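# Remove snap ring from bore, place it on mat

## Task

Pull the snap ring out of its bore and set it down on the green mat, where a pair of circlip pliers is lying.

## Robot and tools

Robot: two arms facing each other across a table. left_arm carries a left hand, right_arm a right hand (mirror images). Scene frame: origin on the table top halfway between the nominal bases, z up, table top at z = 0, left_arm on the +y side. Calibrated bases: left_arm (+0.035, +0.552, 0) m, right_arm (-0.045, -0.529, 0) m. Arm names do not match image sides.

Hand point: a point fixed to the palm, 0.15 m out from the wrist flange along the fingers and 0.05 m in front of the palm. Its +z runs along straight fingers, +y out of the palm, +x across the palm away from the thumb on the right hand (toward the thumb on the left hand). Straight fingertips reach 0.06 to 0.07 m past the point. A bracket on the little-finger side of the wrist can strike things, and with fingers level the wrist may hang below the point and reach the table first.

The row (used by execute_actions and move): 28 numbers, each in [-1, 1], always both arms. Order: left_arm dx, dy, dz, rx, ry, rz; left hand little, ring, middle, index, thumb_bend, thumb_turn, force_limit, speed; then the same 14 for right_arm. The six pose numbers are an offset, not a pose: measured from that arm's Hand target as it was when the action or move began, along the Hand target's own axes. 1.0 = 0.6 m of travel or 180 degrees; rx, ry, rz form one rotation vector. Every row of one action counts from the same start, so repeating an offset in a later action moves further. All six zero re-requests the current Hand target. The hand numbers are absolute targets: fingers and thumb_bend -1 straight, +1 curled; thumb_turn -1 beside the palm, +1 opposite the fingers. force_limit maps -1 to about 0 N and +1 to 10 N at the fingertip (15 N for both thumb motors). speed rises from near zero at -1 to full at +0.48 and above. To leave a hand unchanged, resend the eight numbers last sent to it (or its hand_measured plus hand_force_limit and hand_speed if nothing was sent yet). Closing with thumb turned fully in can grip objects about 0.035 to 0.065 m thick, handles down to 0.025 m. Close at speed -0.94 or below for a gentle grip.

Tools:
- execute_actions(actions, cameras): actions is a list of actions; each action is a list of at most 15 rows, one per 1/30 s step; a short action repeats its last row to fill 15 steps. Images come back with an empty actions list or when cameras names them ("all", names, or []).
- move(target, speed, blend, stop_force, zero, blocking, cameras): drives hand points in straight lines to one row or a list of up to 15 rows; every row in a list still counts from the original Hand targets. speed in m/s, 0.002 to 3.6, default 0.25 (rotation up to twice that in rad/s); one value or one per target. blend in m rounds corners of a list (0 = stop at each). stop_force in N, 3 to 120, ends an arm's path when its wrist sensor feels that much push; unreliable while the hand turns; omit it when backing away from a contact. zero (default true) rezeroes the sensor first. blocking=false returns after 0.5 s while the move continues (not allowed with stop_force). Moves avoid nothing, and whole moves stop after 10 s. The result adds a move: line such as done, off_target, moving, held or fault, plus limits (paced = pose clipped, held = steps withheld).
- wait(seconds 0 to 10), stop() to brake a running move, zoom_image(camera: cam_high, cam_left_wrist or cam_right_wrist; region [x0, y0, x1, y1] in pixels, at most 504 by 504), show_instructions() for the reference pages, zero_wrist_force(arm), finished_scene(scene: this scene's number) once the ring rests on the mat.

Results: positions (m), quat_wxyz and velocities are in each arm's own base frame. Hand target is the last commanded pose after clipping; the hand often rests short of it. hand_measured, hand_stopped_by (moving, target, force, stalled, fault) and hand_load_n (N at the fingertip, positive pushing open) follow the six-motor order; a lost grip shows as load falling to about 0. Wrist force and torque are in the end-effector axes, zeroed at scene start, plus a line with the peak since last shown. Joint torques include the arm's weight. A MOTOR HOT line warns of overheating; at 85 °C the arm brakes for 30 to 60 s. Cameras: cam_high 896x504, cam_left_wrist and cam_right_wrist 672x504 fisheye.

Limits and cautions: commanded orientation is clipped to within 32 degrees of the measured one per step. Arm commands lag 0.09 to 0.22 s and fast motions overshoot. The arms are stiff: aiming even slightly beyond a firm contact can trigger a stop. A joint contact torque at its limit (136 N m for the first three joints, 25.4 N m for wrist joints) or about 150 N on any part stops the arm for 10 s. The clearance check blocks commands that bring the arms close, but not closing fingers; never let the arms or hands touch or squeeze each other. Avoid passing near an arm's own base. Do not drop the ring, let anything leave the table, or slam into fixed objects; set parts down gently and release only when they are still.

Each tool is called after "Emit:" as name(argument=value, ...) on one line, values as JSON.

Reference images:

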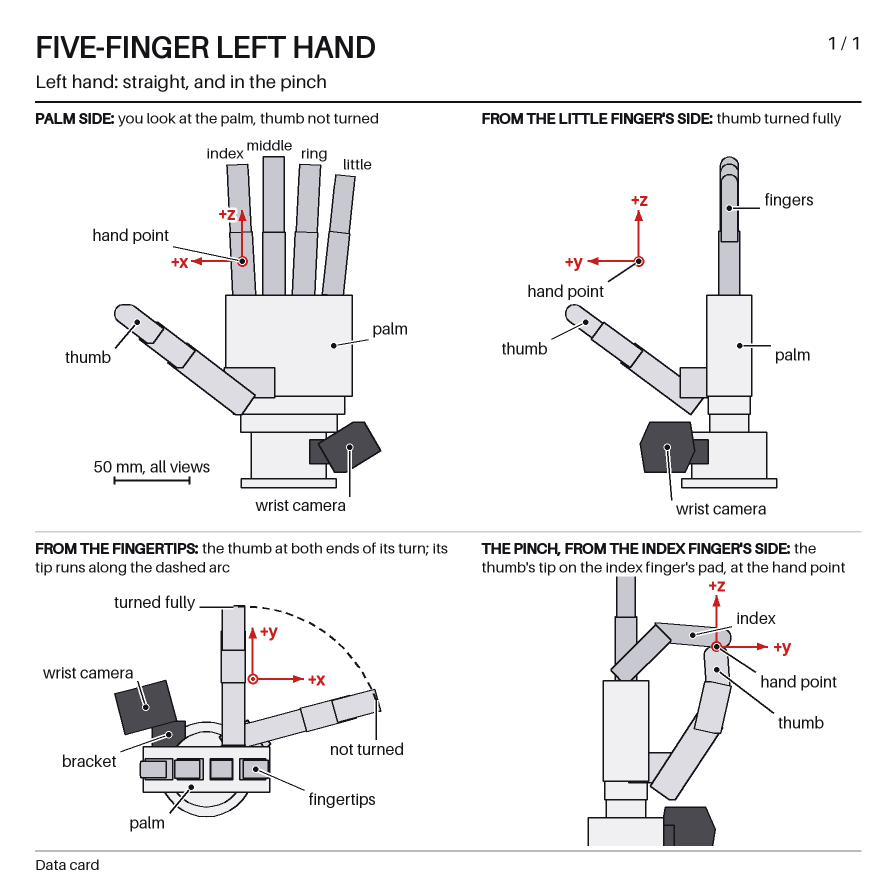

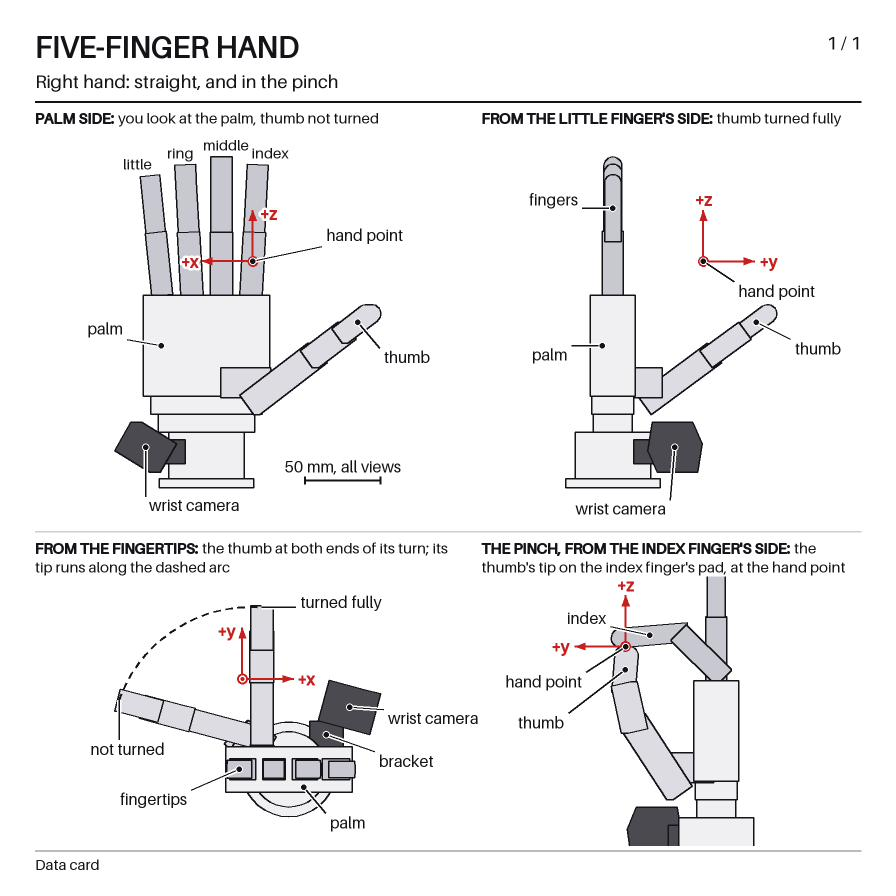

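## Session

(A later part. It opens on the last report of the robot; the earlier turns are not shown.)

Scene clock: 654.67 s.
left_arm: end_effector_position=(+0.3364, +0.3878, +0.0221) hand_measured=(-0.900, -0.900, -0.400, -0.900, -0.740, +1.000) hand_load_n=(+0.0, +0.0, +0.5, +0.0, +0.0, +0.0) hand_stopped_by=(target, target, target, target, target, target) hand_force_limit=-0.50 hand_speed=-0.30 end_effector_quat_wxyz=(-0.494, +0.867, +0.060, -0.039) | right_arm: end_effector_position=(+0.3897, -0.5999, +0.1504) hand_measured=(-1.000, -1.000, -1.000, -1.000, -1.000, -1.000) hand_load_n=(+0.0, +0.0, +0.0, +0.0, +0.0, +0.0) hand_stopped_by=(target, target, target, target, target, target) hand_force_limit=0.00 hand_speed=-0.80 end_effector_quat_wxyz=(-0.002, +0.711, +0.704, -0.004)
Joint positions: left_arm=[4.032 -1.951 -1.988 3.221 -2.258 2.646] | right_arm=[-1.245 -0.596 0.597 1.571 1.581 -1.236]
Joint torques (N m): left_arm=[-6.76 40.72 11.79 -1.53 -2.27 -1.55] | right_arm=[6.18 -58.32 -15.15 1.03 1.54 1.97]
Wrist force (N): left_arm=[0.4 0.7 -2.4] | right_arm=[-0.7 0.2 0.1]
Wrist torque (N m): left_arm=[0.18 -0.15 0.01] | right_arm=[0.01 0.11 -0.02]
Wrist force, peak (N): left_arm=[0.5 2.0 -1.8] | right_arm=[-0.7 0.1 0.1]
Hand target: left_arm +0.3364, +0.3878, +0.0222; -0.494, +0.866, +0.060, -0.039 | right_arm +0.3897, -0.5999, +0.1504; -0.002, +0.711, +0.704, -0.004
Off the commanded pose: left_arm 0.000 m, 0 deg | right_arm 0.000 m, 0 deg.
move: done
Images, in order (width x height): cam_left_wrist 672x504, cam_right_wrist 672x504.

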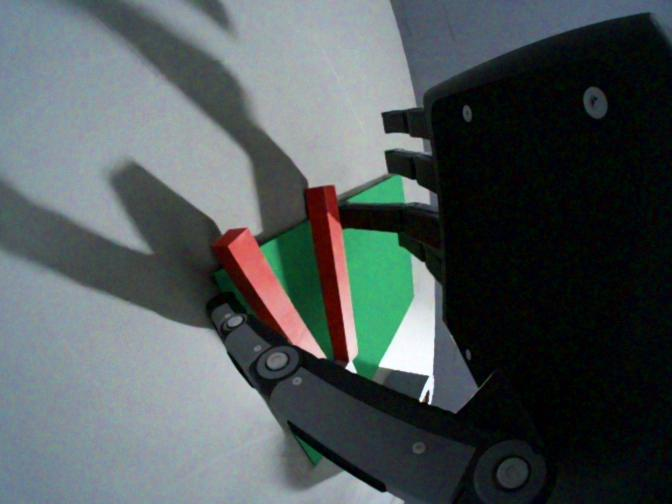

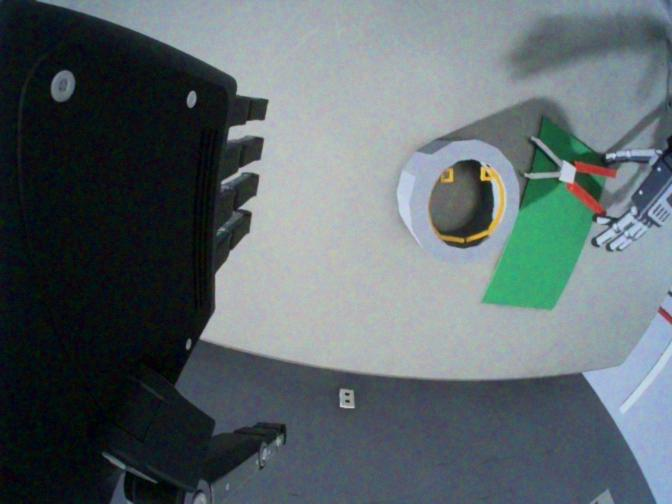

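Emit:
move(target=[[0.0007, -0.0078, 0.003, 0, 0, 0, -0.9, -0.9, -0.4, -0.9, -0.74, 1, -0.5, -0.3, 0, 0, 0, 0, 0, 0, -1, -1, -1, -1, -1, -1, 0, -0.8], [0.0007, -0.0078, 0.003, 0, 0, 0, -0.9, -0.9, 0.05, -0.9, -0.74, 1, -0.5, -0.93, 0, 0, 0, 0, 0, 0, -1, -1, -1, -1, -1, -1, 0, -0.8]], speed=0.03, cameras=["cam_left_wrist", "cam_right_wrist"])

Emit:
zoom_image(camera="cam_left_wrist", region=[150, 150, 460, 460])

Emit:
zoom_image(camera="cam_right_wrist", region=[520, 110, 660, 250])

Scene clock: 663.50 s.
left_arm: end_effector_position=(+0.3363, +0.3918, +0.0253) hand_measured=(-0.900, -0.900, +0.050, -0.900, -0.740, +1.000) hand_load_n=(+0.0, +0.0, +1.0, +0.0, +1.0, +0.5) hand_stopped_by=(target, target, target, target, target, target) hand_force_limit=-0.50 hand_speed=-0.93 end_effector_quat_wxyz=(-0.494, +0.866, +0.060, -0.039) | right_arm: end_effector_position=(+0.3897, -0.5999, +0.1504) hand_measured=(-1.000, -1.000, -1.000, -1.000, -1.000, -1.000) hand_load_n=(+0.0, +0.5, +0.0, +0.0, +0.0, +0.0) hand_stopped_by=(target, target, target, target, target, target) hand_force_limit=0.00 hand_speed=-0.80 end_effector_quat_wxyz=(-0.002, +0.711, +0.704, -0.004)
Joint positions: left_arm=[4.039 -1.947 -1.981 3.214 -2.252 2.652] | right_arm=[-1.245 -0.596 0.597 1.571 1.581 -1.236]
Joint torques (N m): left_arm=[-6.59 19.4 5.35 1.3 -1.74 -1.82] | right_arm=[6.81 -58.33 -15.13 1.02 1.51 1.95]
Wrist force (N): left_arm=[0.6 1.8 -0.9] | right_arm=[-0.4 0.4 0.1]
Wrist torque (N m): left_arm=[0.14 -0.15 -0.06] | right_arm=[0.04 0.07 0.00]
Wrist force, peak (N): left_arm=[0.2 2.0 -2.0] | right_arm=[-0.7 0.3 -0.1]
Hand target: left_arm +0.3363, +0.3918, +0.0253; -0.494, +0.866, +0.060, -0.039 | right_arm +0.3897, -0.5999, +0.1504; -0.002, +0.711, +0.704, -0.004
Off the commanded pose: left_arm 0.000 m, 0 deg | right_arm 0.000 m, 0 deg.
move: done
Images, in order (width x height): cam_left_wrist 672x504, cam_right_wrist 672x504.

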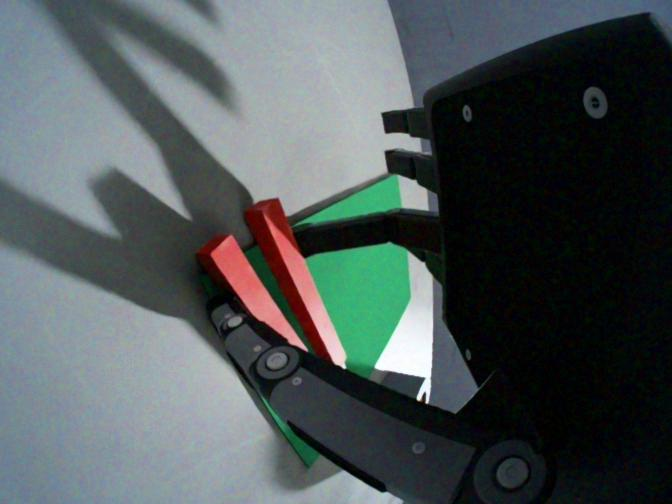

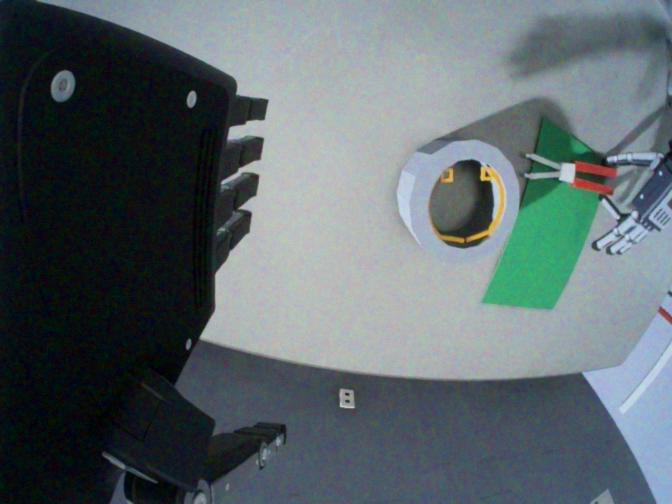

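Scaled by 1.626 from the camera's 672x504 image, which has a finer 960x720 frame.

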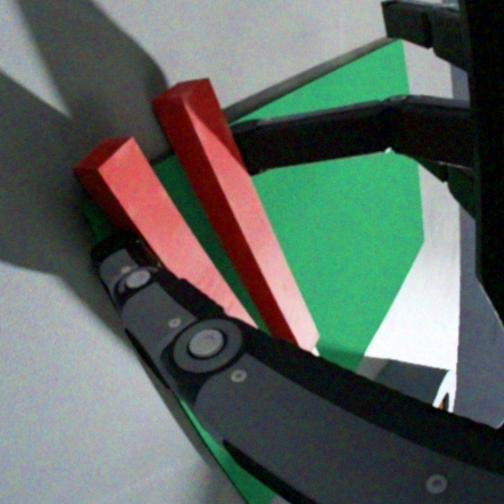

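Scaled by 3.600 from the camera's 672x504 image, which has a finer 960x720 frame.

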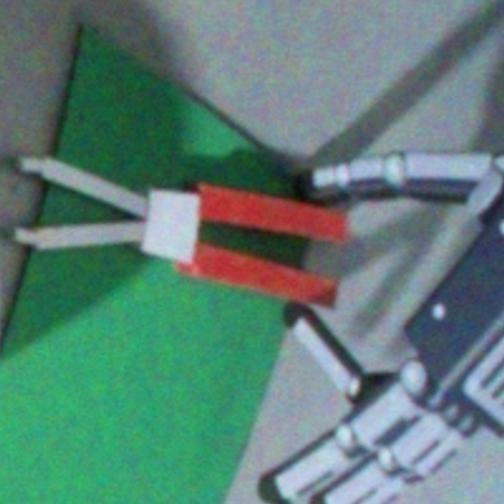

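Emit:
move(target=[[0.0088, -0.0619, -0.036, 0, 0, 0, -0.9, -0.9, 0.05, -0.9, -0.74, 1, -0.5, -0.93, 0, 0, 0, 0, 0, 0, -1, -1, -1, -1, -1, -1, 0, -0.8], [0.0357, -0.12, -0.0688, 0, 0, 0, -0.9, -0.9, 0.05, -0.9, -0.74, 1, -0.5, -0.93, 0, 0, 0, 0, 0, 0, -1, -1, -1, -1, -1, -1, 0, -0.8]], speed=0.06, blend=0.01, cameras=["cam_left_wrist", "cam_right_wrist", "cam_high"])

Emit:
zoom_image(camera="cam_left_wrist", region=[150, 150, 460, 460])

Emit:
zoom_image(camera="cam_right_wrist", region=[520, 110, 660, 250])

Emit:
zoom_image(camera="cam_high", region=[330, 110, 510, 230])

Scene clock: 677.77 s.
left_arm: end_effector_position=(+0.3581, +0.3960, +0.1082) hand_measured=(-0.900, -0.900, +0.050, -0.900, -0.740, +1.000) hand_load_n=(+0.0, +0.0, +0.0, +0.0, +0.0, +0.0) hand_stopped_by=(target, target, target, target, target, target) hand_force_limit=-0.50 hand_speed=-0.93 end_effector_quat_wxyz=(-0.494, +0.866, +0.060, -0.039) | right_arm: end_effector_position=(+0.3897, -0.5999, +0.1504) hand_measured=(-1.000, -1.000, -1.000, -1.000, -1.000, -1.000) hand_load_n=(+0.0, +0.0, +0.0, +0.0, +0.0, +0.0) hand_stopped_by=(target, target, target, target, target, target) hand_force_limit=0.00 hand_speed=-0.80 end_effector_quat_wxyz=(-0.002, +0.711, +0.704, -0.004)
Joint positions: left_arm=[4.002 -1.867 -1.832 2.965 -2.28 2.62] | right_arm=[-1.245 -0.596 0.597 1.571 1.581 -1.236]
Joint torques (N m): left_arm=[7.85 18.6 12.37 0.73 0.76 1.86] | right_arm=[6.23 -58.18 -14.58 1.02 1.49 1.92]
Wrist force (N): left_arm=[0.4 2.3 -1.3] | right_arm=[-0.2 0.0 0.0]
Wrist torque (N m): left_arm=[0.24 -0.12 0.01] | right_arm=[-0.01 0.05 0.00]
Wrist force, peak (N): left_arm=[0.2 3.1 -0.7] | right_arm=[-0.7 -0.1 0.4]
Hand target: left_arm +0.3581, +0.3960, +0.1081; -0.494, +0.866, +0.060, -0.039 | right_arm +0.3897, -0.5999, +0.1504; -0.002, +0.711, +0.704, -0.004
Off the commanded pose: left_arm 0.000 m, 0 deg | right_arm 0.000 m, 0 deg.
move: done

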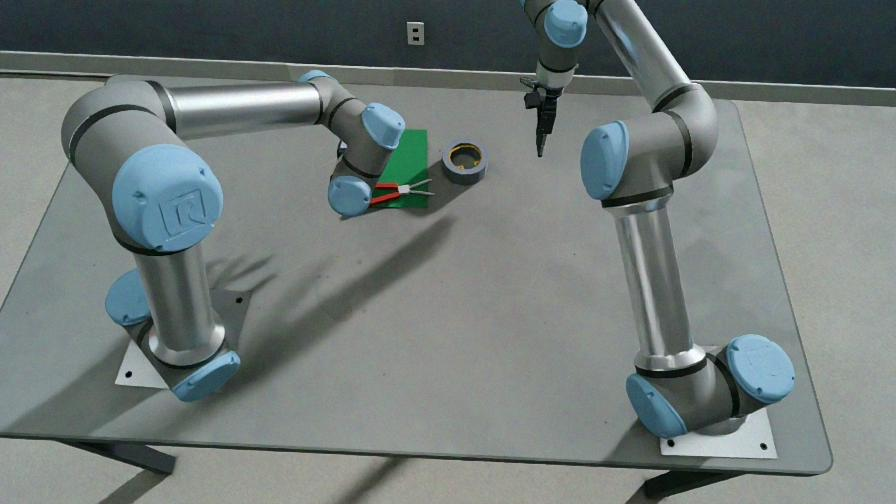

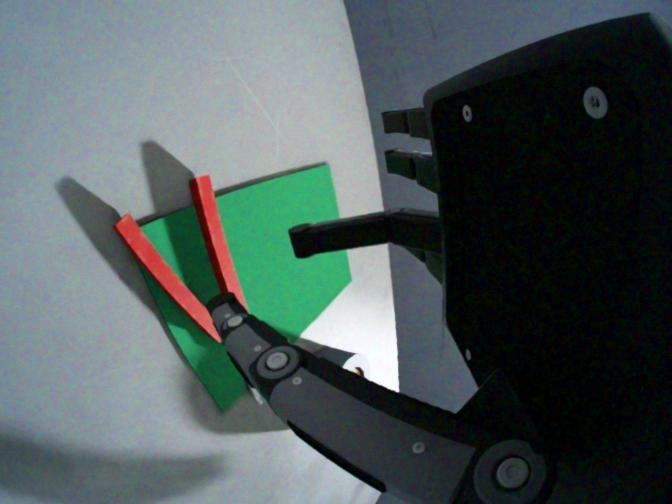

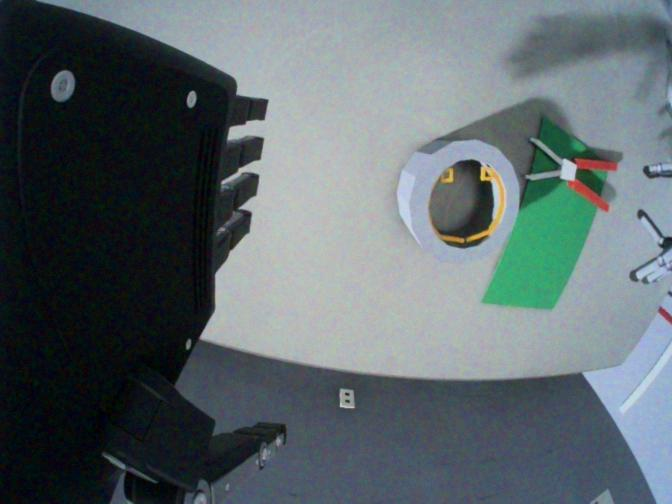

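Scaled by 1.626 from the camera's 672x504 image, which has a finer 960x720 frame.

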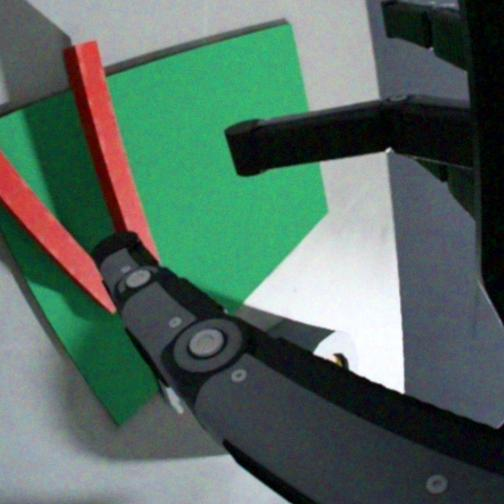

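Scaled by 3.600 from the camera's 672x504 image, which has a finer 960x720 frame.

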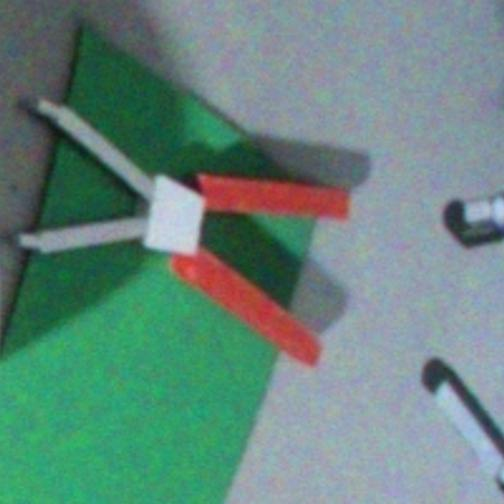

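Scaled by 2.800 from the camera's 896x504 image, which has a finer 1280x720 frame.

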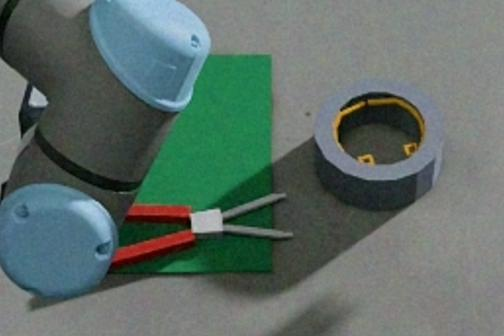

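Emit:
move(target=[-0.0115, 0.1068, 0.0263, 0.0361, 0, 0, -0.9, -0.9, -0.4, -0.9, -0.5, 1, -0.5, 0, 0, 0, 0, 0, 0, 0, -1, -1, -1, -1, -1, -1, 0, -0.8], speed=0.08, cameras=["cam_left_wrist", "cam_right_wrist"])

Emit:
zoom_image(camera="cam_left_wrist", region=[150, 150, 460, 460])

Emit:
zoom_image(camera="cam_right_wrist", region=[520, 110, 660, 250])

Scene clock: 744.80 s.
left_arm: end_effector_position=(+0.3534, +0.3760, +0.0449) hand_measured=(-0.900, -0.900, -0.400, -0.900, -0.500, +1.000) hand_load_n=(+0.0, +0.0, +0.0, +0.0, +0.0, +0.0) hand_stopped_by=(target, target, target, target, target, target) hand_force_limit=-0.50 hand_speed=0.00 end_effector_quat_wxyz=(-0.542, +0.837, +0.057, -0.043) | right_arm: end_effector_position=(+0.3897, -0.5999, +0.1504) hand_measured=(-1.000, -1.000, -1.000, -1.000, -1.000, -1.000) hand_load_n=(+0.0, +0.0, +0.0, +0.0, +0.0, +0.0) hand_stopped_by=(target, target, target, target, target, target) hand_force_limit=0.00 hand_speed=-0.80 end_effector_quat_wxyz=(-0.002, +0.711, +0.704, -0.004)
Joint positions: left_arm=[3.937 -1.933 -1.994 3.291 -2.385 2.658] | right_arm=[-1.245 -0.596 0.597 1.571 1.581 -1.236]
Joint torques (N m): left_arm=[4.35 43.44 15.38 1.2 -0.5 -1.78] | right_arm=[6.27 -58.59 -14.82 0.99 1.43 1.93]
Wrist force (N): left_arm=[0.4 2.4 -1.9] | right_arm=[-0.4 0.1 0.4]
Wrist torque (N m): left_arm=[0.29 -0.18 -0.07] | right_arm=[-0.02 0.06 0.00]
Wrist force, peak (N): left_arm=[0.0 3.5 -1.6] | right_arm=[-0.6 -0.2 0.5]
Hand target: left_arm +0.3534, +0.3761, +0.0450; -0.542, +0.837, +0.057, -0.042 | right_arm +0.3897, -0.5999, +0.1504; -0.002, +0.711, +0.704, -0.004
Off the commanded pose: left_arm 0.000 m, 0 deg | right_arm 0.000 m, 0 deg.
move: done
Images, in order (width x height): cam_left_wrist 672x504, cam_right_wrist 672x504.

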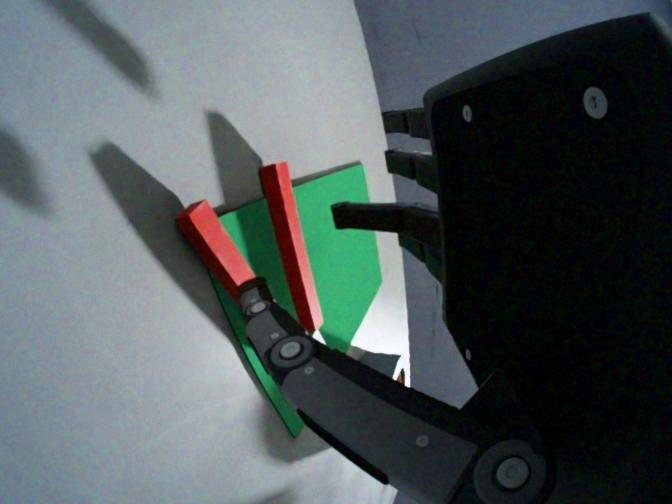

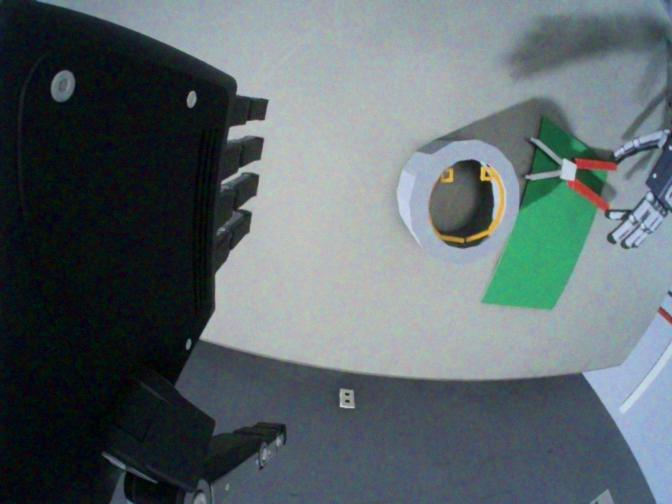

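Scaled by 1.626 from the camera's 672x504 image, which has a finer 960x720 frame.

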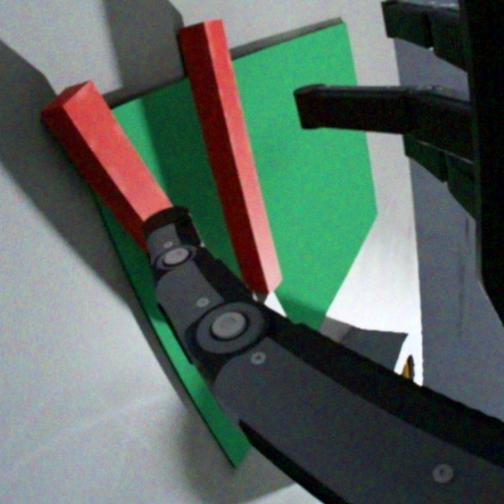

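Scaled by 3.600 from the camera's 672x504 image, which has a finer 960x720 frame.

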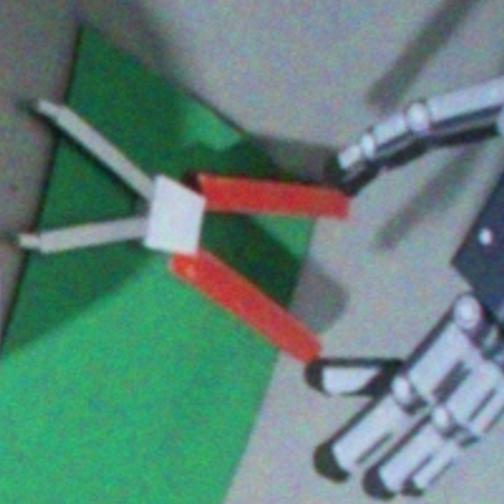

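Emit:
move(target=[[-0.0014, 0.0054, -0.0121, 0, 0, 0, -0.9, -0.9, -0.65, -0.9, -0.5, 1, -0.5, 0, 0, 0, 0, 0, 0, 0, -1, -1, -1, -1, -1, -1, 0, -0.8], [-0.001, 0.0305, -0.001, 0, 0, 0, -0.9, -0.9, -0.65, -0.9, -0.5, 1, -0.5, 0, 0, 0, 0, 0, 0, 0, -1, -1, -1, -1, -1, -1, 0, -0.8]], speed=0.06, cameras=["cam_left_wrist", "cam_right_wrist"])

Emit:
zoom_image(camera="cam_left_wrist", region=[150, 150, 460, 460])

Emit:
zoom_image(camera="cam_right_wrist", region=[520, 110, 660, 250])

Scene clock: 752.70 s.
left_arm: end_effector_position=(+0.3537, +0.3680, +0.0284) hand_measured=(-0.900, -0.900, -0.650, -0.900, -0.500, +1.000) hand_load_n=(+0.0, +0.0, +0.0, +0.0, +0.0, +0.0) hand_stopped_by=(target, target, target, target, target, target) hand_force_limit=-0.50 hand_speed=0.00 end_effector_quat_wxyz=(-0.542, +0.837, +0.057, -0.043) | right_arm: end_effector_position=(+0.3897, -0.5999, +0.1504) hand_measured=(-1.000, -1.000, -1.000, -1.000, -1.000, -1.000) hand_load_n=(+0.0, +0.0, +0.0, +0.0, +0.0, +0.0) hand_stopped_by=(target, target, target, target, target, target) hand_force_limit=0.00 hand_speed=-0.80 end_effector_quat_wxyz=(-0.002, +0.711, +0.704, -0.004)
Joint positions: left_arm=[3.921 -1.961 -2.014 3.327 -2.398 2.644] | right_arm=[-1.245 -0.596 0.597 1.571 1.581 -1.236]
Joint torques (N m): left_arm=[-2.61 45.25 22.1 -2.41 0.81 0.67] | right_arm=[6.55 -57.83 -14.59 0.97 1.55 1.95]
Wrist force (N): left_arm=[0.4 1.9 -2.0] | right_arm=[-0.4 0.2 0.4]
Wrist torque (N m): left_arm=[0.22 -0.18 0.02] | right_arm=[0.01 0.07 0.00]
Wrist force, peak (N): left_arm=[0.3 3.0 -1.5] | right_arm=[-0.6 0.6 0.3]
Hand target: left_arm +0.3538, +0.3681, +0.0285; -0.542, +0.837, +0.057, -0.042 | right_arm +0.3897, -0.5999, +0.1504; -0.002, +0.711, +0.704, -0.004
Off the commanded pose: left_arm 0.000 m, 0 deg | right_arm 0.000 m, 0 deg.
move: done
Images, in order (width x height): cam_left_wrist 672x504, cam_right_wrist 672x504.

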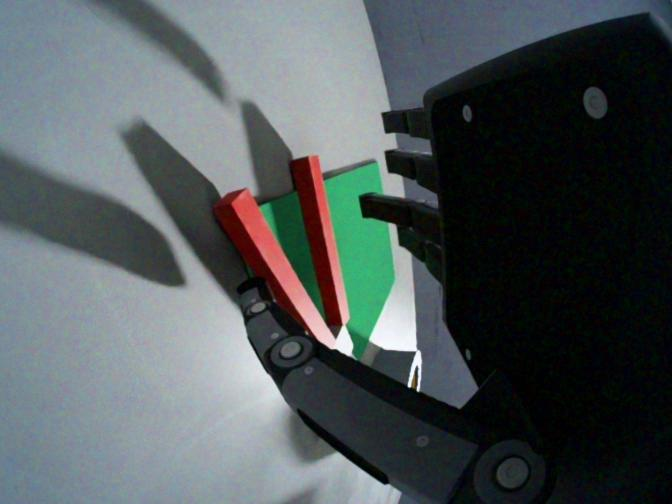

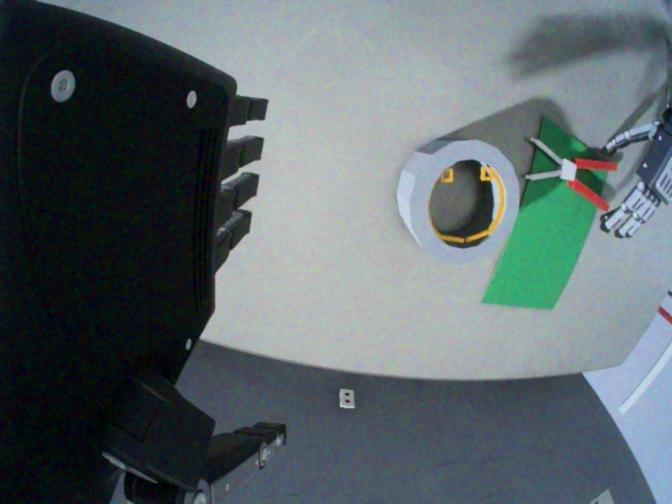

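Scaled by 1.626 from the camera's 672x504 image, which has a finer 960x720 frame.

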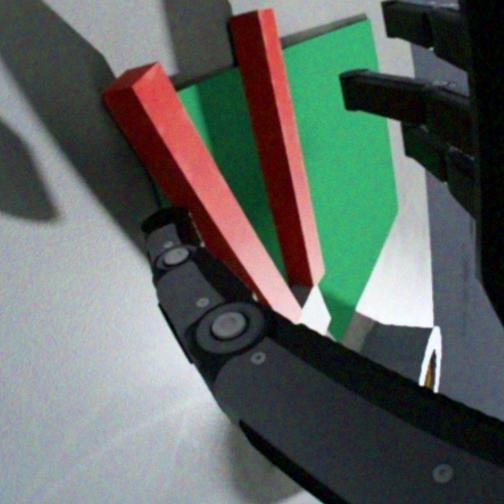

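Scaled by 3.600 from the camera's 672x504 image, which has a finer 960x720 frame.

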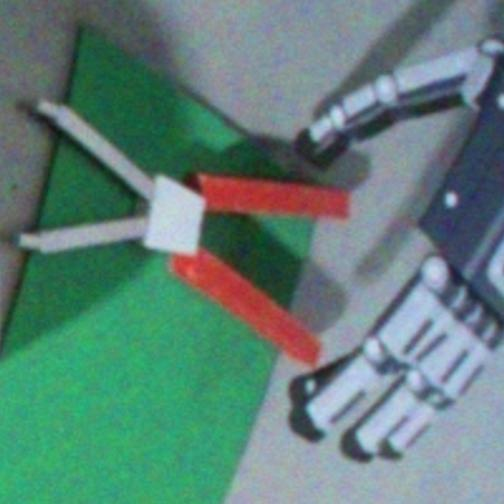

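Emit:
move(target=[0.0001, 0.0099, 0.0044, 0, 0, 0, -0.9, -0.9, -0.65, -0.9, -0.5, 1, -0.5, 0, 0, 0, 0, 0, 0, 0, -1, -1, -1, -1, -1, -1, 0, -0.8], speed=0.006, stop_force=3)

Scene clock: 756.00 s.
left_arm: end_effector_position=(+0.3538, +0.3680, +0.0219) hand_measured=(-0.900, -0.900, -0.650, -0.900, -0.500, +1.000) hand_load_n=(-0.5, +0.0, +0.0, +0.0, +0.5, +0.0) hand_stopped_by=(target, target, target, target, target, target) hand_force_limit=-0.50 hand_speed=0.00 end_effector_quat_wxyz=(-0.542, +0.837, +0.057, -0.042) | right_arm: end_effector_position=(+0.3897, -0.5999, +0.1504) hand_measured=(-1.000, -1.000, -1.000, -1.000, -1.000, -1.000) hand_load_n=(+0.0, +0.0, +0.0, +0.0, +0.0, +0.0) hand_stopped_by=(target, target, target, target, target, target) hand_force_limit=0.00 hand_speed=-0.80 end_effector_quat_wxyz=(-0.002, +0.711, +0.704, -0.004)
Joint positions: left_arm=[3.921 -1.974 -2.018 3.344 -2.398 2.644] | right_arm=[-1.245 -0.596 0.597 1.571 1.581 -1.236]
Joint torques (N m): left_arm=[-6.53 42.65 11.03 -1.36 -1.79 -1.63] | right_arm=[6.75 -58.12 -15.27 0.97 1.45 1.9]
Wrist force (N): left_arm=[0.7 2.2 -2.1] | right_arm=[-0.2 0.3 0.3]
Wrist torque (N m): left_arm=[0.28 -0.22 0.02] | right_arm=[0.02 0.04 0.01]
Wrist force, peak (N): left_arm=[0.3 2.5 -2.1] | right_arm=[-0.7 0.5 0.2]
Hand target: left_arm +0.3538, +0.3680, +0.0220; -0.542, +0.837, +0.057, -0.042 | right_arm +0.3897, -0.5999, +0.1504; -0.002, +0.711, +0.704, -0.004
Off the commanded pose: left_arm 0.000 m, 0 deg | right_arm 0.000 m, 0 deg.
move: done

Emit:
move(target=[[0, -0.0012, -0.0005, 0, 0, 0, -0.9, -0.9, -0.65, -0.9, -0.5, 1, -0.5, 0, 0, 0, 0, 0, 0, 0, -1, -1, -1, -1, -1, -1, 0, -0.8], [0, -0.0012, -0.0005, 0, 0, 0, -0.9, -0.9, 0.0, -0.9, -0.5, 1, -0.4, -0.9, 0, 0, 0, 0, 0, 0, -1, -1, -1, -1, -1, -1, 0, -0.8]], speed=0.02, cameras=["cam_left_wrist", "cam_right_wrist"])

Emit:
zoom_image(camera="cam_left_wrist", region=[150, 150, 460, 460])

Emit:
zoom_image(camera="cam_right_wrist", region=[520, 110, 660, 250])

Scene clock: 762.97 s.
left_arm: end_effector_position=(+0.3538, +0.3681, +0.0228) hand_measured=(-0.900, -0.900, -0.438, -0.900, -0.500, +1.000) hand_load_n=(+0.0, +0.0, +4.0, +0.0, +0.0, +0.0) hand_stopped_by=(target, target, force, target, target, target) hand_force_limit=-0.40 hand_speed=-0.90 end_effector_quat_wxyz=(-0.542, +0.837, +0.057, -0.042) | right_arm: end_effector_position=(+0.3897, -0.5999, +0.1504) hand_measured=(-1.000, -1.000, -1.000, -1.000, -1.000, -1.000) hand_load_n=(+0.0, +0.0, +0.0, +0.0, +0.0, +0.0) hand_stopped_by=(target, target, target, target, target, target) hand_force_limit=0.00 hand_speed=-0.80 end_effector_quat_wxyz=(-0.002, +0.711, +0.704, -0.004)
Joint positions: left_arm=[3.921 -1.972 -2.017 3.342 -2.398 2.644] | right_arm=[-1.245 -0.596 0.597 1.571 1.581 -1.236]
Joint torques (N m): left_arm=[5.67 32.62 17.74 0.52 0.78 1.52] | right_arm=[6.64 -58.49 -15.16 1.03 1.56 1.96]
Wrist force (N): left_arm=[0.2 -2.5 -1.3] | right_arm=[-0.4 -0.1 0.1]
Wrist torque (N m): left_arm=[0.34 -0.17 0.12] | right_arm=[-0.03 0.08 -0.01]
Wrist force, peak (N): left_arm=[0.2 2.6 -2.1] | right_arm=[-0.8 0.3 0.2]
Hand target: left_arm +0.3538, +0.3681, +0.0228; -0.542, +0.837, +0.057, -0.042 | right_arm +0.3897, -0.5999, +0.1504; -0.002, +0.711, +0.704, -0.004
Off the commanded pose: left_arm 0.000 m, 0 deg | right_arm 0.000 m, 0 deg.
move: done
Images, in order (width x height): cam_left_wrist 672x504, cam_right_wrist 672x504.

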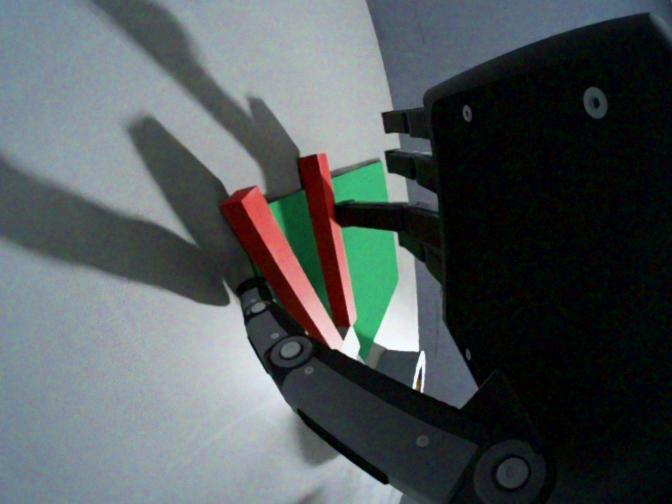

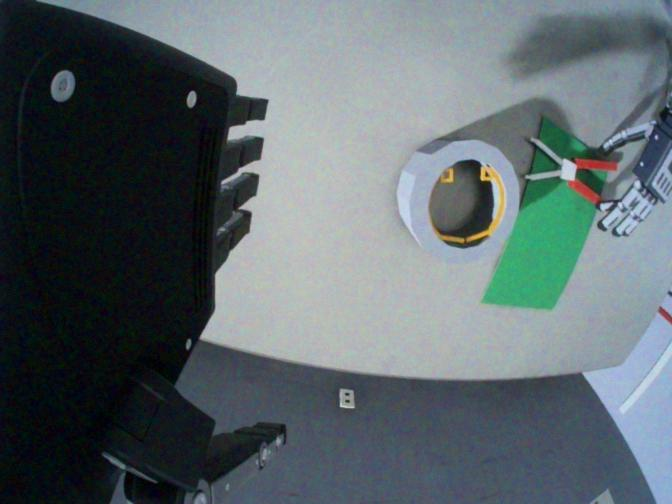

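Scaled by 1.626 from the camera's 672x504 image, which has a finer 960x720 frame.

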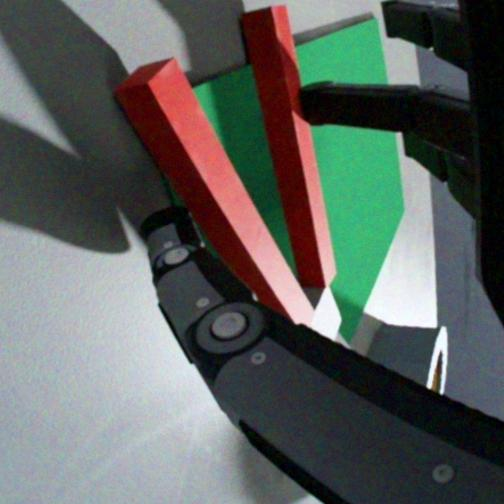

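Scaled by 3.600 from the camera's 672x504 image, which has a finer 960x720 frame.

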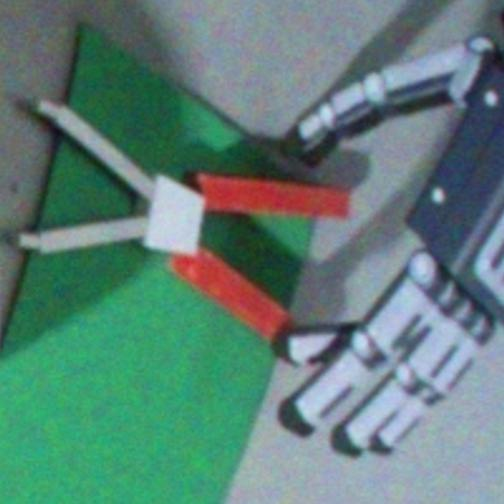

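Emit:
move(target=[[0, -0.0304, -0.0136, 0, 0, 0, -0.9, -0.9, 0.0, -0.9, -0.5, 1, -0.4, -0.9, 0, 0, 0, 0, 0, 0, -1, -1, -1, -1, -1, -1, 0, -0.8], [0.0502, -0.0488, 0.0185, -0.0111, 0, 0, -0.9, -0.9, 0.0, -0.9, -0.5, 1, -0.4, -0.9, 0, 0, 0, 0, 0, 0, -1, -1, -1, -1, -1, -1, 0, -0.8], [0.0502, -0.0488, 0.0185, -0.0111, 0, 0, -0.9, -0.9, -0.5, -0.9, -0.64, 1, -0.4, -0.2, 0, 0, 0, 0, 0, 0, -1, -1, -1, -1, -1, -1, 0, -0.8]], speed=0.08, cameras=["cam_left_wrist", "cam_right_wrist", "cam_high"])

Emit:
zoom_image(camera="cam_left_wrist", region=[150, 150, 460, 460])

Emit:
zoom_image(camera="cam_right_wrist", region=[520, 110, 660, 250])

Emit:
zoom_image(camera="cam_high", region=[350, 165, 450, 225])

Scene clock: 788.57 s.
left_arm: end_effector_position=(+0.3807, +0.3942, +0.0447) hand_measured=(-0.900, -0.900, -0.500, -0.900, -0.640, +1.000) hand_load_n=(+0.0, +0.0, +0.0, +0.0, +0.0, +0.0) hand_stopped_by=(target, target, target, target, target, target) hand_force_limit=-0.40 hand_speed=-0.20 end_effector_quat_wxyz=(-0.528, +0.846, +0.058, -0.041) | right_arm: end_effector_position=(+0.3897, -0.5999, +0.1504) hand_measured=(-1.000, -1.000, -1.000, -1.000, -1.000, -1.000) hand_load_n=(+0.0, +0.0, +0.0, +0.0, +0.0, +0.0) hand_stopped_by=(target, target, target, target, target, target) hand_force_limit=0.00 hand_speed=-0.80 end_effector_quat_wxyz=(-0.002, +0.711, +0.704, -0.004)
Joint positions: left_arm=[3.931 -2 -1.876 3.191 -2.373 2.621] | right_arm=[-1.245 -0.596 0.597 1.571 1.581 -1.236]
Joint torques (N m): left_arm=[-7.39 48.92 23.9 -1.03 -2.61 1.72] | right_arm=[6.08 -58.73 -14.98 0.96 1.44 1.93]
Wrist force (N): left_arm=[0.4 2.5 -1.5] | right_arm=[-0.2 0.0 0.2]
Wrist torque (N m): left_arm=[0.29 -0.15 0.00] | right_arm=[-0.01 0.05 0.00]
Wrist force, peak (N): left_arm=[-0.2 2.8 -2.3] | right_arm=[-0.8 0.2 0.2]
Hand target: left_arm +0.3807, +0.3942, +0.0447; -0.528, +0.846, +0.058, -0.041 | right_arm +0.3897, -0.5999, +0.1504; -0.002, +0.711, +0.704, -0.004
Off the commanded pose: left_arm 0.000 m, 0 deg | right_arm 0.000 m, 0 deg.
move: done

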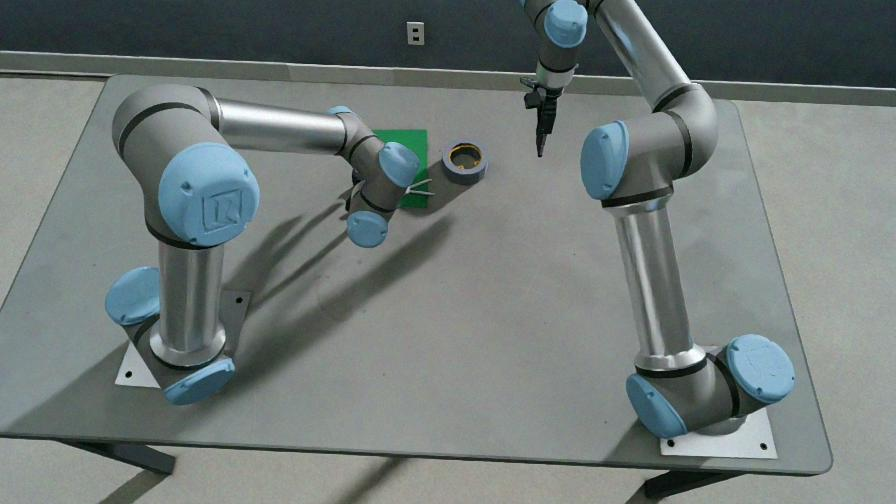

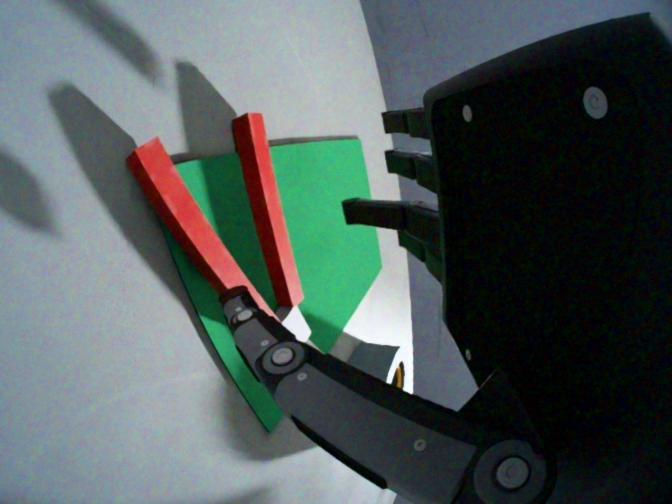

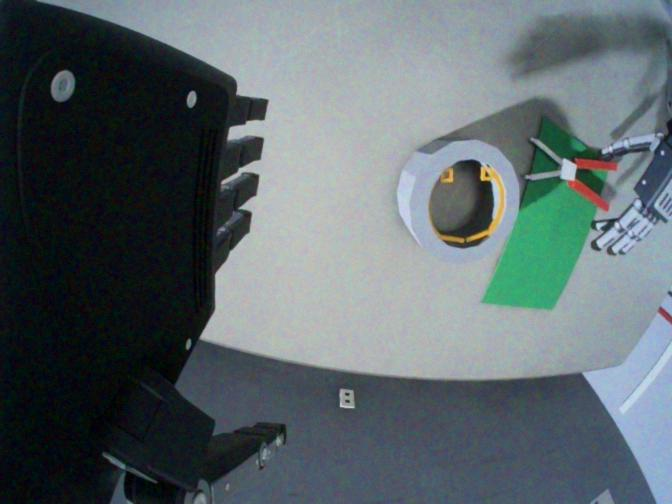

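Scaled by 1.626 from the camera's 672x504 image, which has a finer 960x720 frame.

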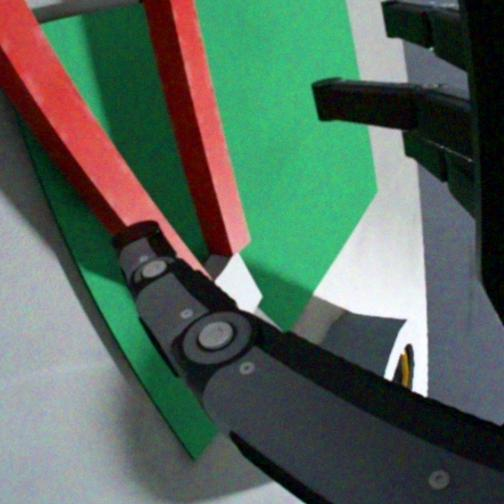

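Scaled by 3.600 from the camera's 672x504 image, which has a finer 960x720 frame.

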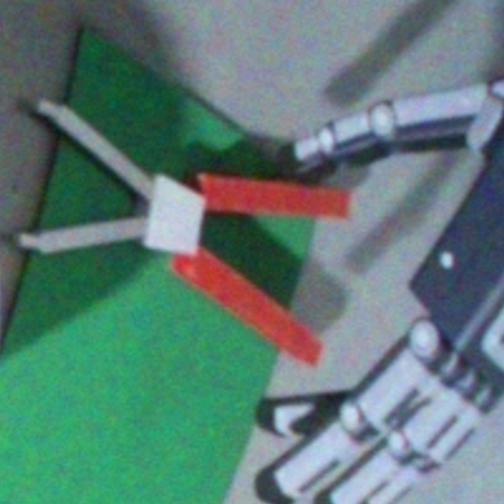

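Scaled by 5.040 from the camera's 896x504 image, which has a finer 1280x720 frame.

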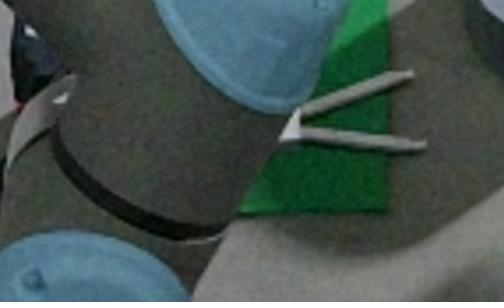

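Emit:
move(target=[0.0002, 0.024, 0.0117, 0, 0, 0, -0.9, -0.9, -0.5, -0.9, -0.64, 1, -0.4, -0.2, 0, 0, 0, 0, 0, 0, -1, -1, -1, -1, -1, -1, 0, -0.8], speed=0.06)

Emit:
move(target=[0.0002, 0.0105, 0.0051, 0, 0, 0, -0.9, -0.9, -0.5, -0.9, -0.64, 1, -0.4, -0.2, 0, 0, 0, 0, 0, 0, -1, -1, -1, -1, -1, -1, 0, -0.8], speed=0.006, stop_force=3, cameras=["cam_left_wrist", "cam_right_wrist"])

Emit:
zoom_image(camera="cam_left_wrist", region=[150, 150, 460, 460])

Emit:
zoom_image(camera="cam_right_wrist", region=[520, 110, 660, 250])

Scene clock: 794.40 s.
left_arm: end_effector_position=(+0.3806, +0.3941, +0.0285) hand_measured=(-0.900, -0.900, -0.500, -0.900, -0.640, +1.000) hand_load_n=(+0.0, +0.0, +0.0, -0.5, +0.0, +0.0) hand_stopped_by=(target, target, target, target, target, target) hand_force_limit=-0.40 hand_speed=-0.20 end_effector_quat_wxyz=(-0.528, +0.846, +0.058, -0.042) end_effector_velocity=(-0.001, +0.000, +0.002) end_effector_angular_velocity=(-0.001, +0.001, +0.001) | right_arm: end_effector_position=(+0.3897, -0.5999, +0.1504) hand_measured=(-1.000, -1.000, -1.000, -1.000, -1.000, -1.000) hand_load_n=(+0.0, +0.0, +0.0, +0.0, +0.0, +0.0) hand_stopped_by=(target, target, target, target, target, target) hand_force_limit=0.00 hand_speed=-0.80 end_effector_quat_wxyz=(-0.002, +0.711, +0.704, -0.004)
Joint positions: left_arm=[3.931 -2.027 -1.888 3.23 -2.373 2.621] | right_arm=[-1.245 -0.596 0.597 1.571 1.581 -1.236]
Joint velocities: left_arm=[0.001 0.003 0.001 -0.005 0 0] | right_arm=[within noise]
Joint torques (N m): left_arm=[-7.73 48.74 22.49 -2.75 -2.57 -1.37] | right_arm=[6.49 -58.43 -15.1 1.03 1.47 1.98]
Wrist force (N): left_arm=[-0.1 1.9 -1.5] | right_arm=[-0.4 0.0 0.4]
Wrist torque (N m): left_arm=[0.20 -0.08 -0.01] | right_arm=[-0.02 0.07 -0.01]
Wrist force, peak (N): left_arm=[0.5 2.6 -1.6] | right_arm=[-0.6 0.1 0.5]
Hand target: left_arm +0.3807, +0.3942, +0.0287; -0.528, +0.846, +0.058, -0.041 | right_arm +0.3897, -0.5999, +0.1504; -0.002, +0.711, +0.704, -0.004
Off the commanded pose: left_arm 0.000 m, 0 deg | right_arm 0.000 m, 0 deg.
move: done

Scene clock: 796.40 s.
left_arm: end_effector_position=(+0.3807, +0.3942, +0.0242) hand_measured=(-0.900, -0.900, -0.500, -0.900, -0.640, +1.000) hand_load_n=(+0.0, -0.5, +0.0, +0.0, +0.0, -0.5) hand_stopped_by=(target, target, target, target, target, target) hand_force_limit=-0.40 hand_speed=-0.20 end_effector_quat_wxyz=(-0.528, +0.846, +0.058, -0.041) | right_arm: end_effector_position=(+0.3897, -0.5999, +0.1504) hand_measured=(-1.000, -1.000, -1.000, -1.000, -1.000, -1.000) hand_load_n=(+0.0, +0.0, +0.0, +0.0, +0.0, -0.5) hand_stopped_by=(target, target, target, target, target, target) hand_force_limit=0.00 hand_speed=-0.80 end_effector_quat_wxyz=(-0.002, +0.711, +0.704, -0.004)
Joint positions: left_arm=[3.931 -2.035 -1.89 3.24 -2.373 2.621] | right_arm=[-1.245 -0.596 0.597 1.571 1.581 -1.236]
Joint torques (N m): left_arm=[-1.15 47.54 22.8 -2.47 -0.73 -0.55] | right_arm=[6.56 -58.53 -14.72 1 1.45 1.91]
Wrist force (N): left_arm=[0.2 -0.5 -3.9] | right_arm=[-0.3 0.0 0.3]
Wrist torque (N m): left_arm=[0.05 -0.17 0.04] | right_arm=[-0.02 0.05 0.00]
Wrist force, peak (N): left_arm=[0.6 -4.5 -7.0] | right_arm=[-0.7 0.2 0.4]
Hand target: left_arm +0.3807, +0.3942, +0.0242; -0.528, +0.846, +0.058, -0.041 (not the last commanded pose) | right_arm +0.3897, -0.5999, +0.1504; -0.002, +0.711, +0.704, -0.004
Off the commanded pose: left_arm 0.003 m, 0 deg | right_arm 0.000 m, 0 deg.
move: contact (left_arm)
Images, in order (width x height): cam_left_wrist 672x504, cam_right_wrist 672x504.

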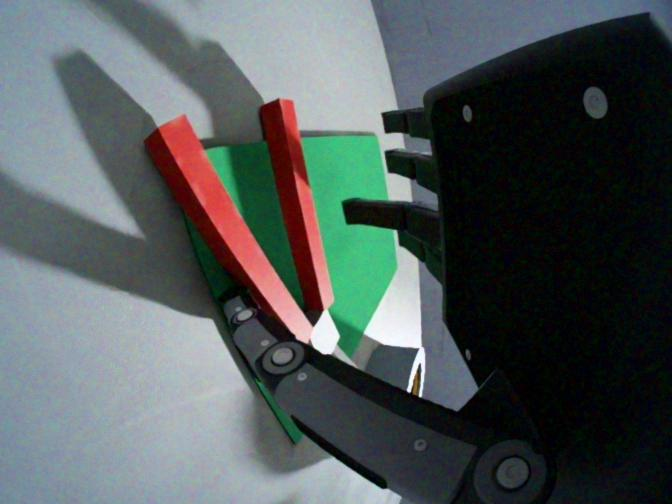

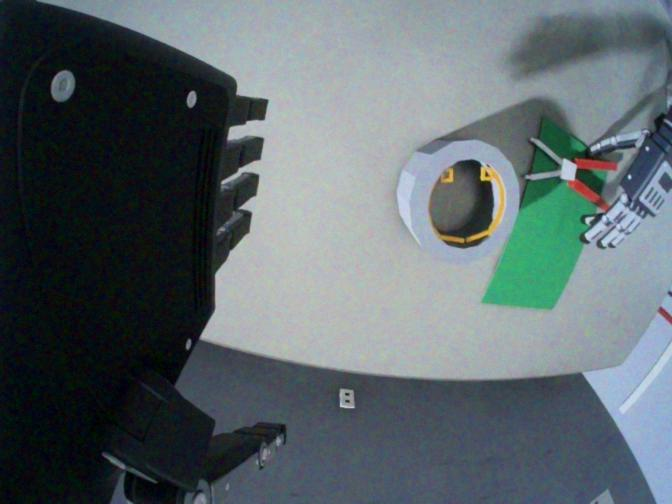

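Scaled by 1.626 from the camera's 672x504 image, which has a finer 960x720 frame.

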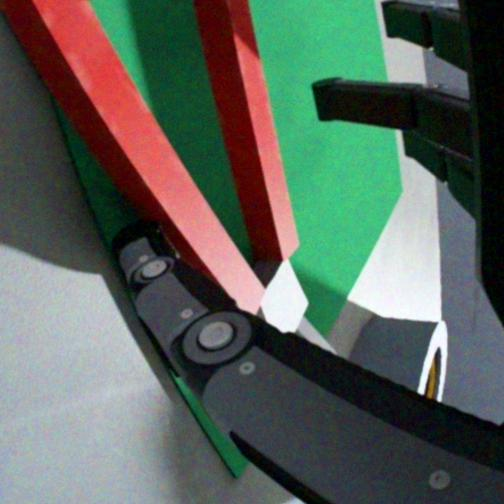

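Scaled by 3.600 from the camera's 672x504 image, which has a finer 960x720 frame.

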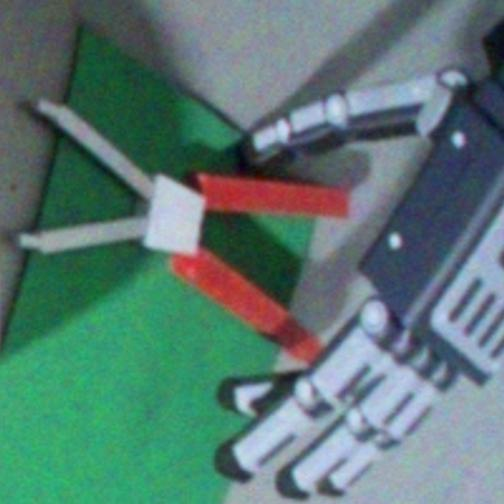

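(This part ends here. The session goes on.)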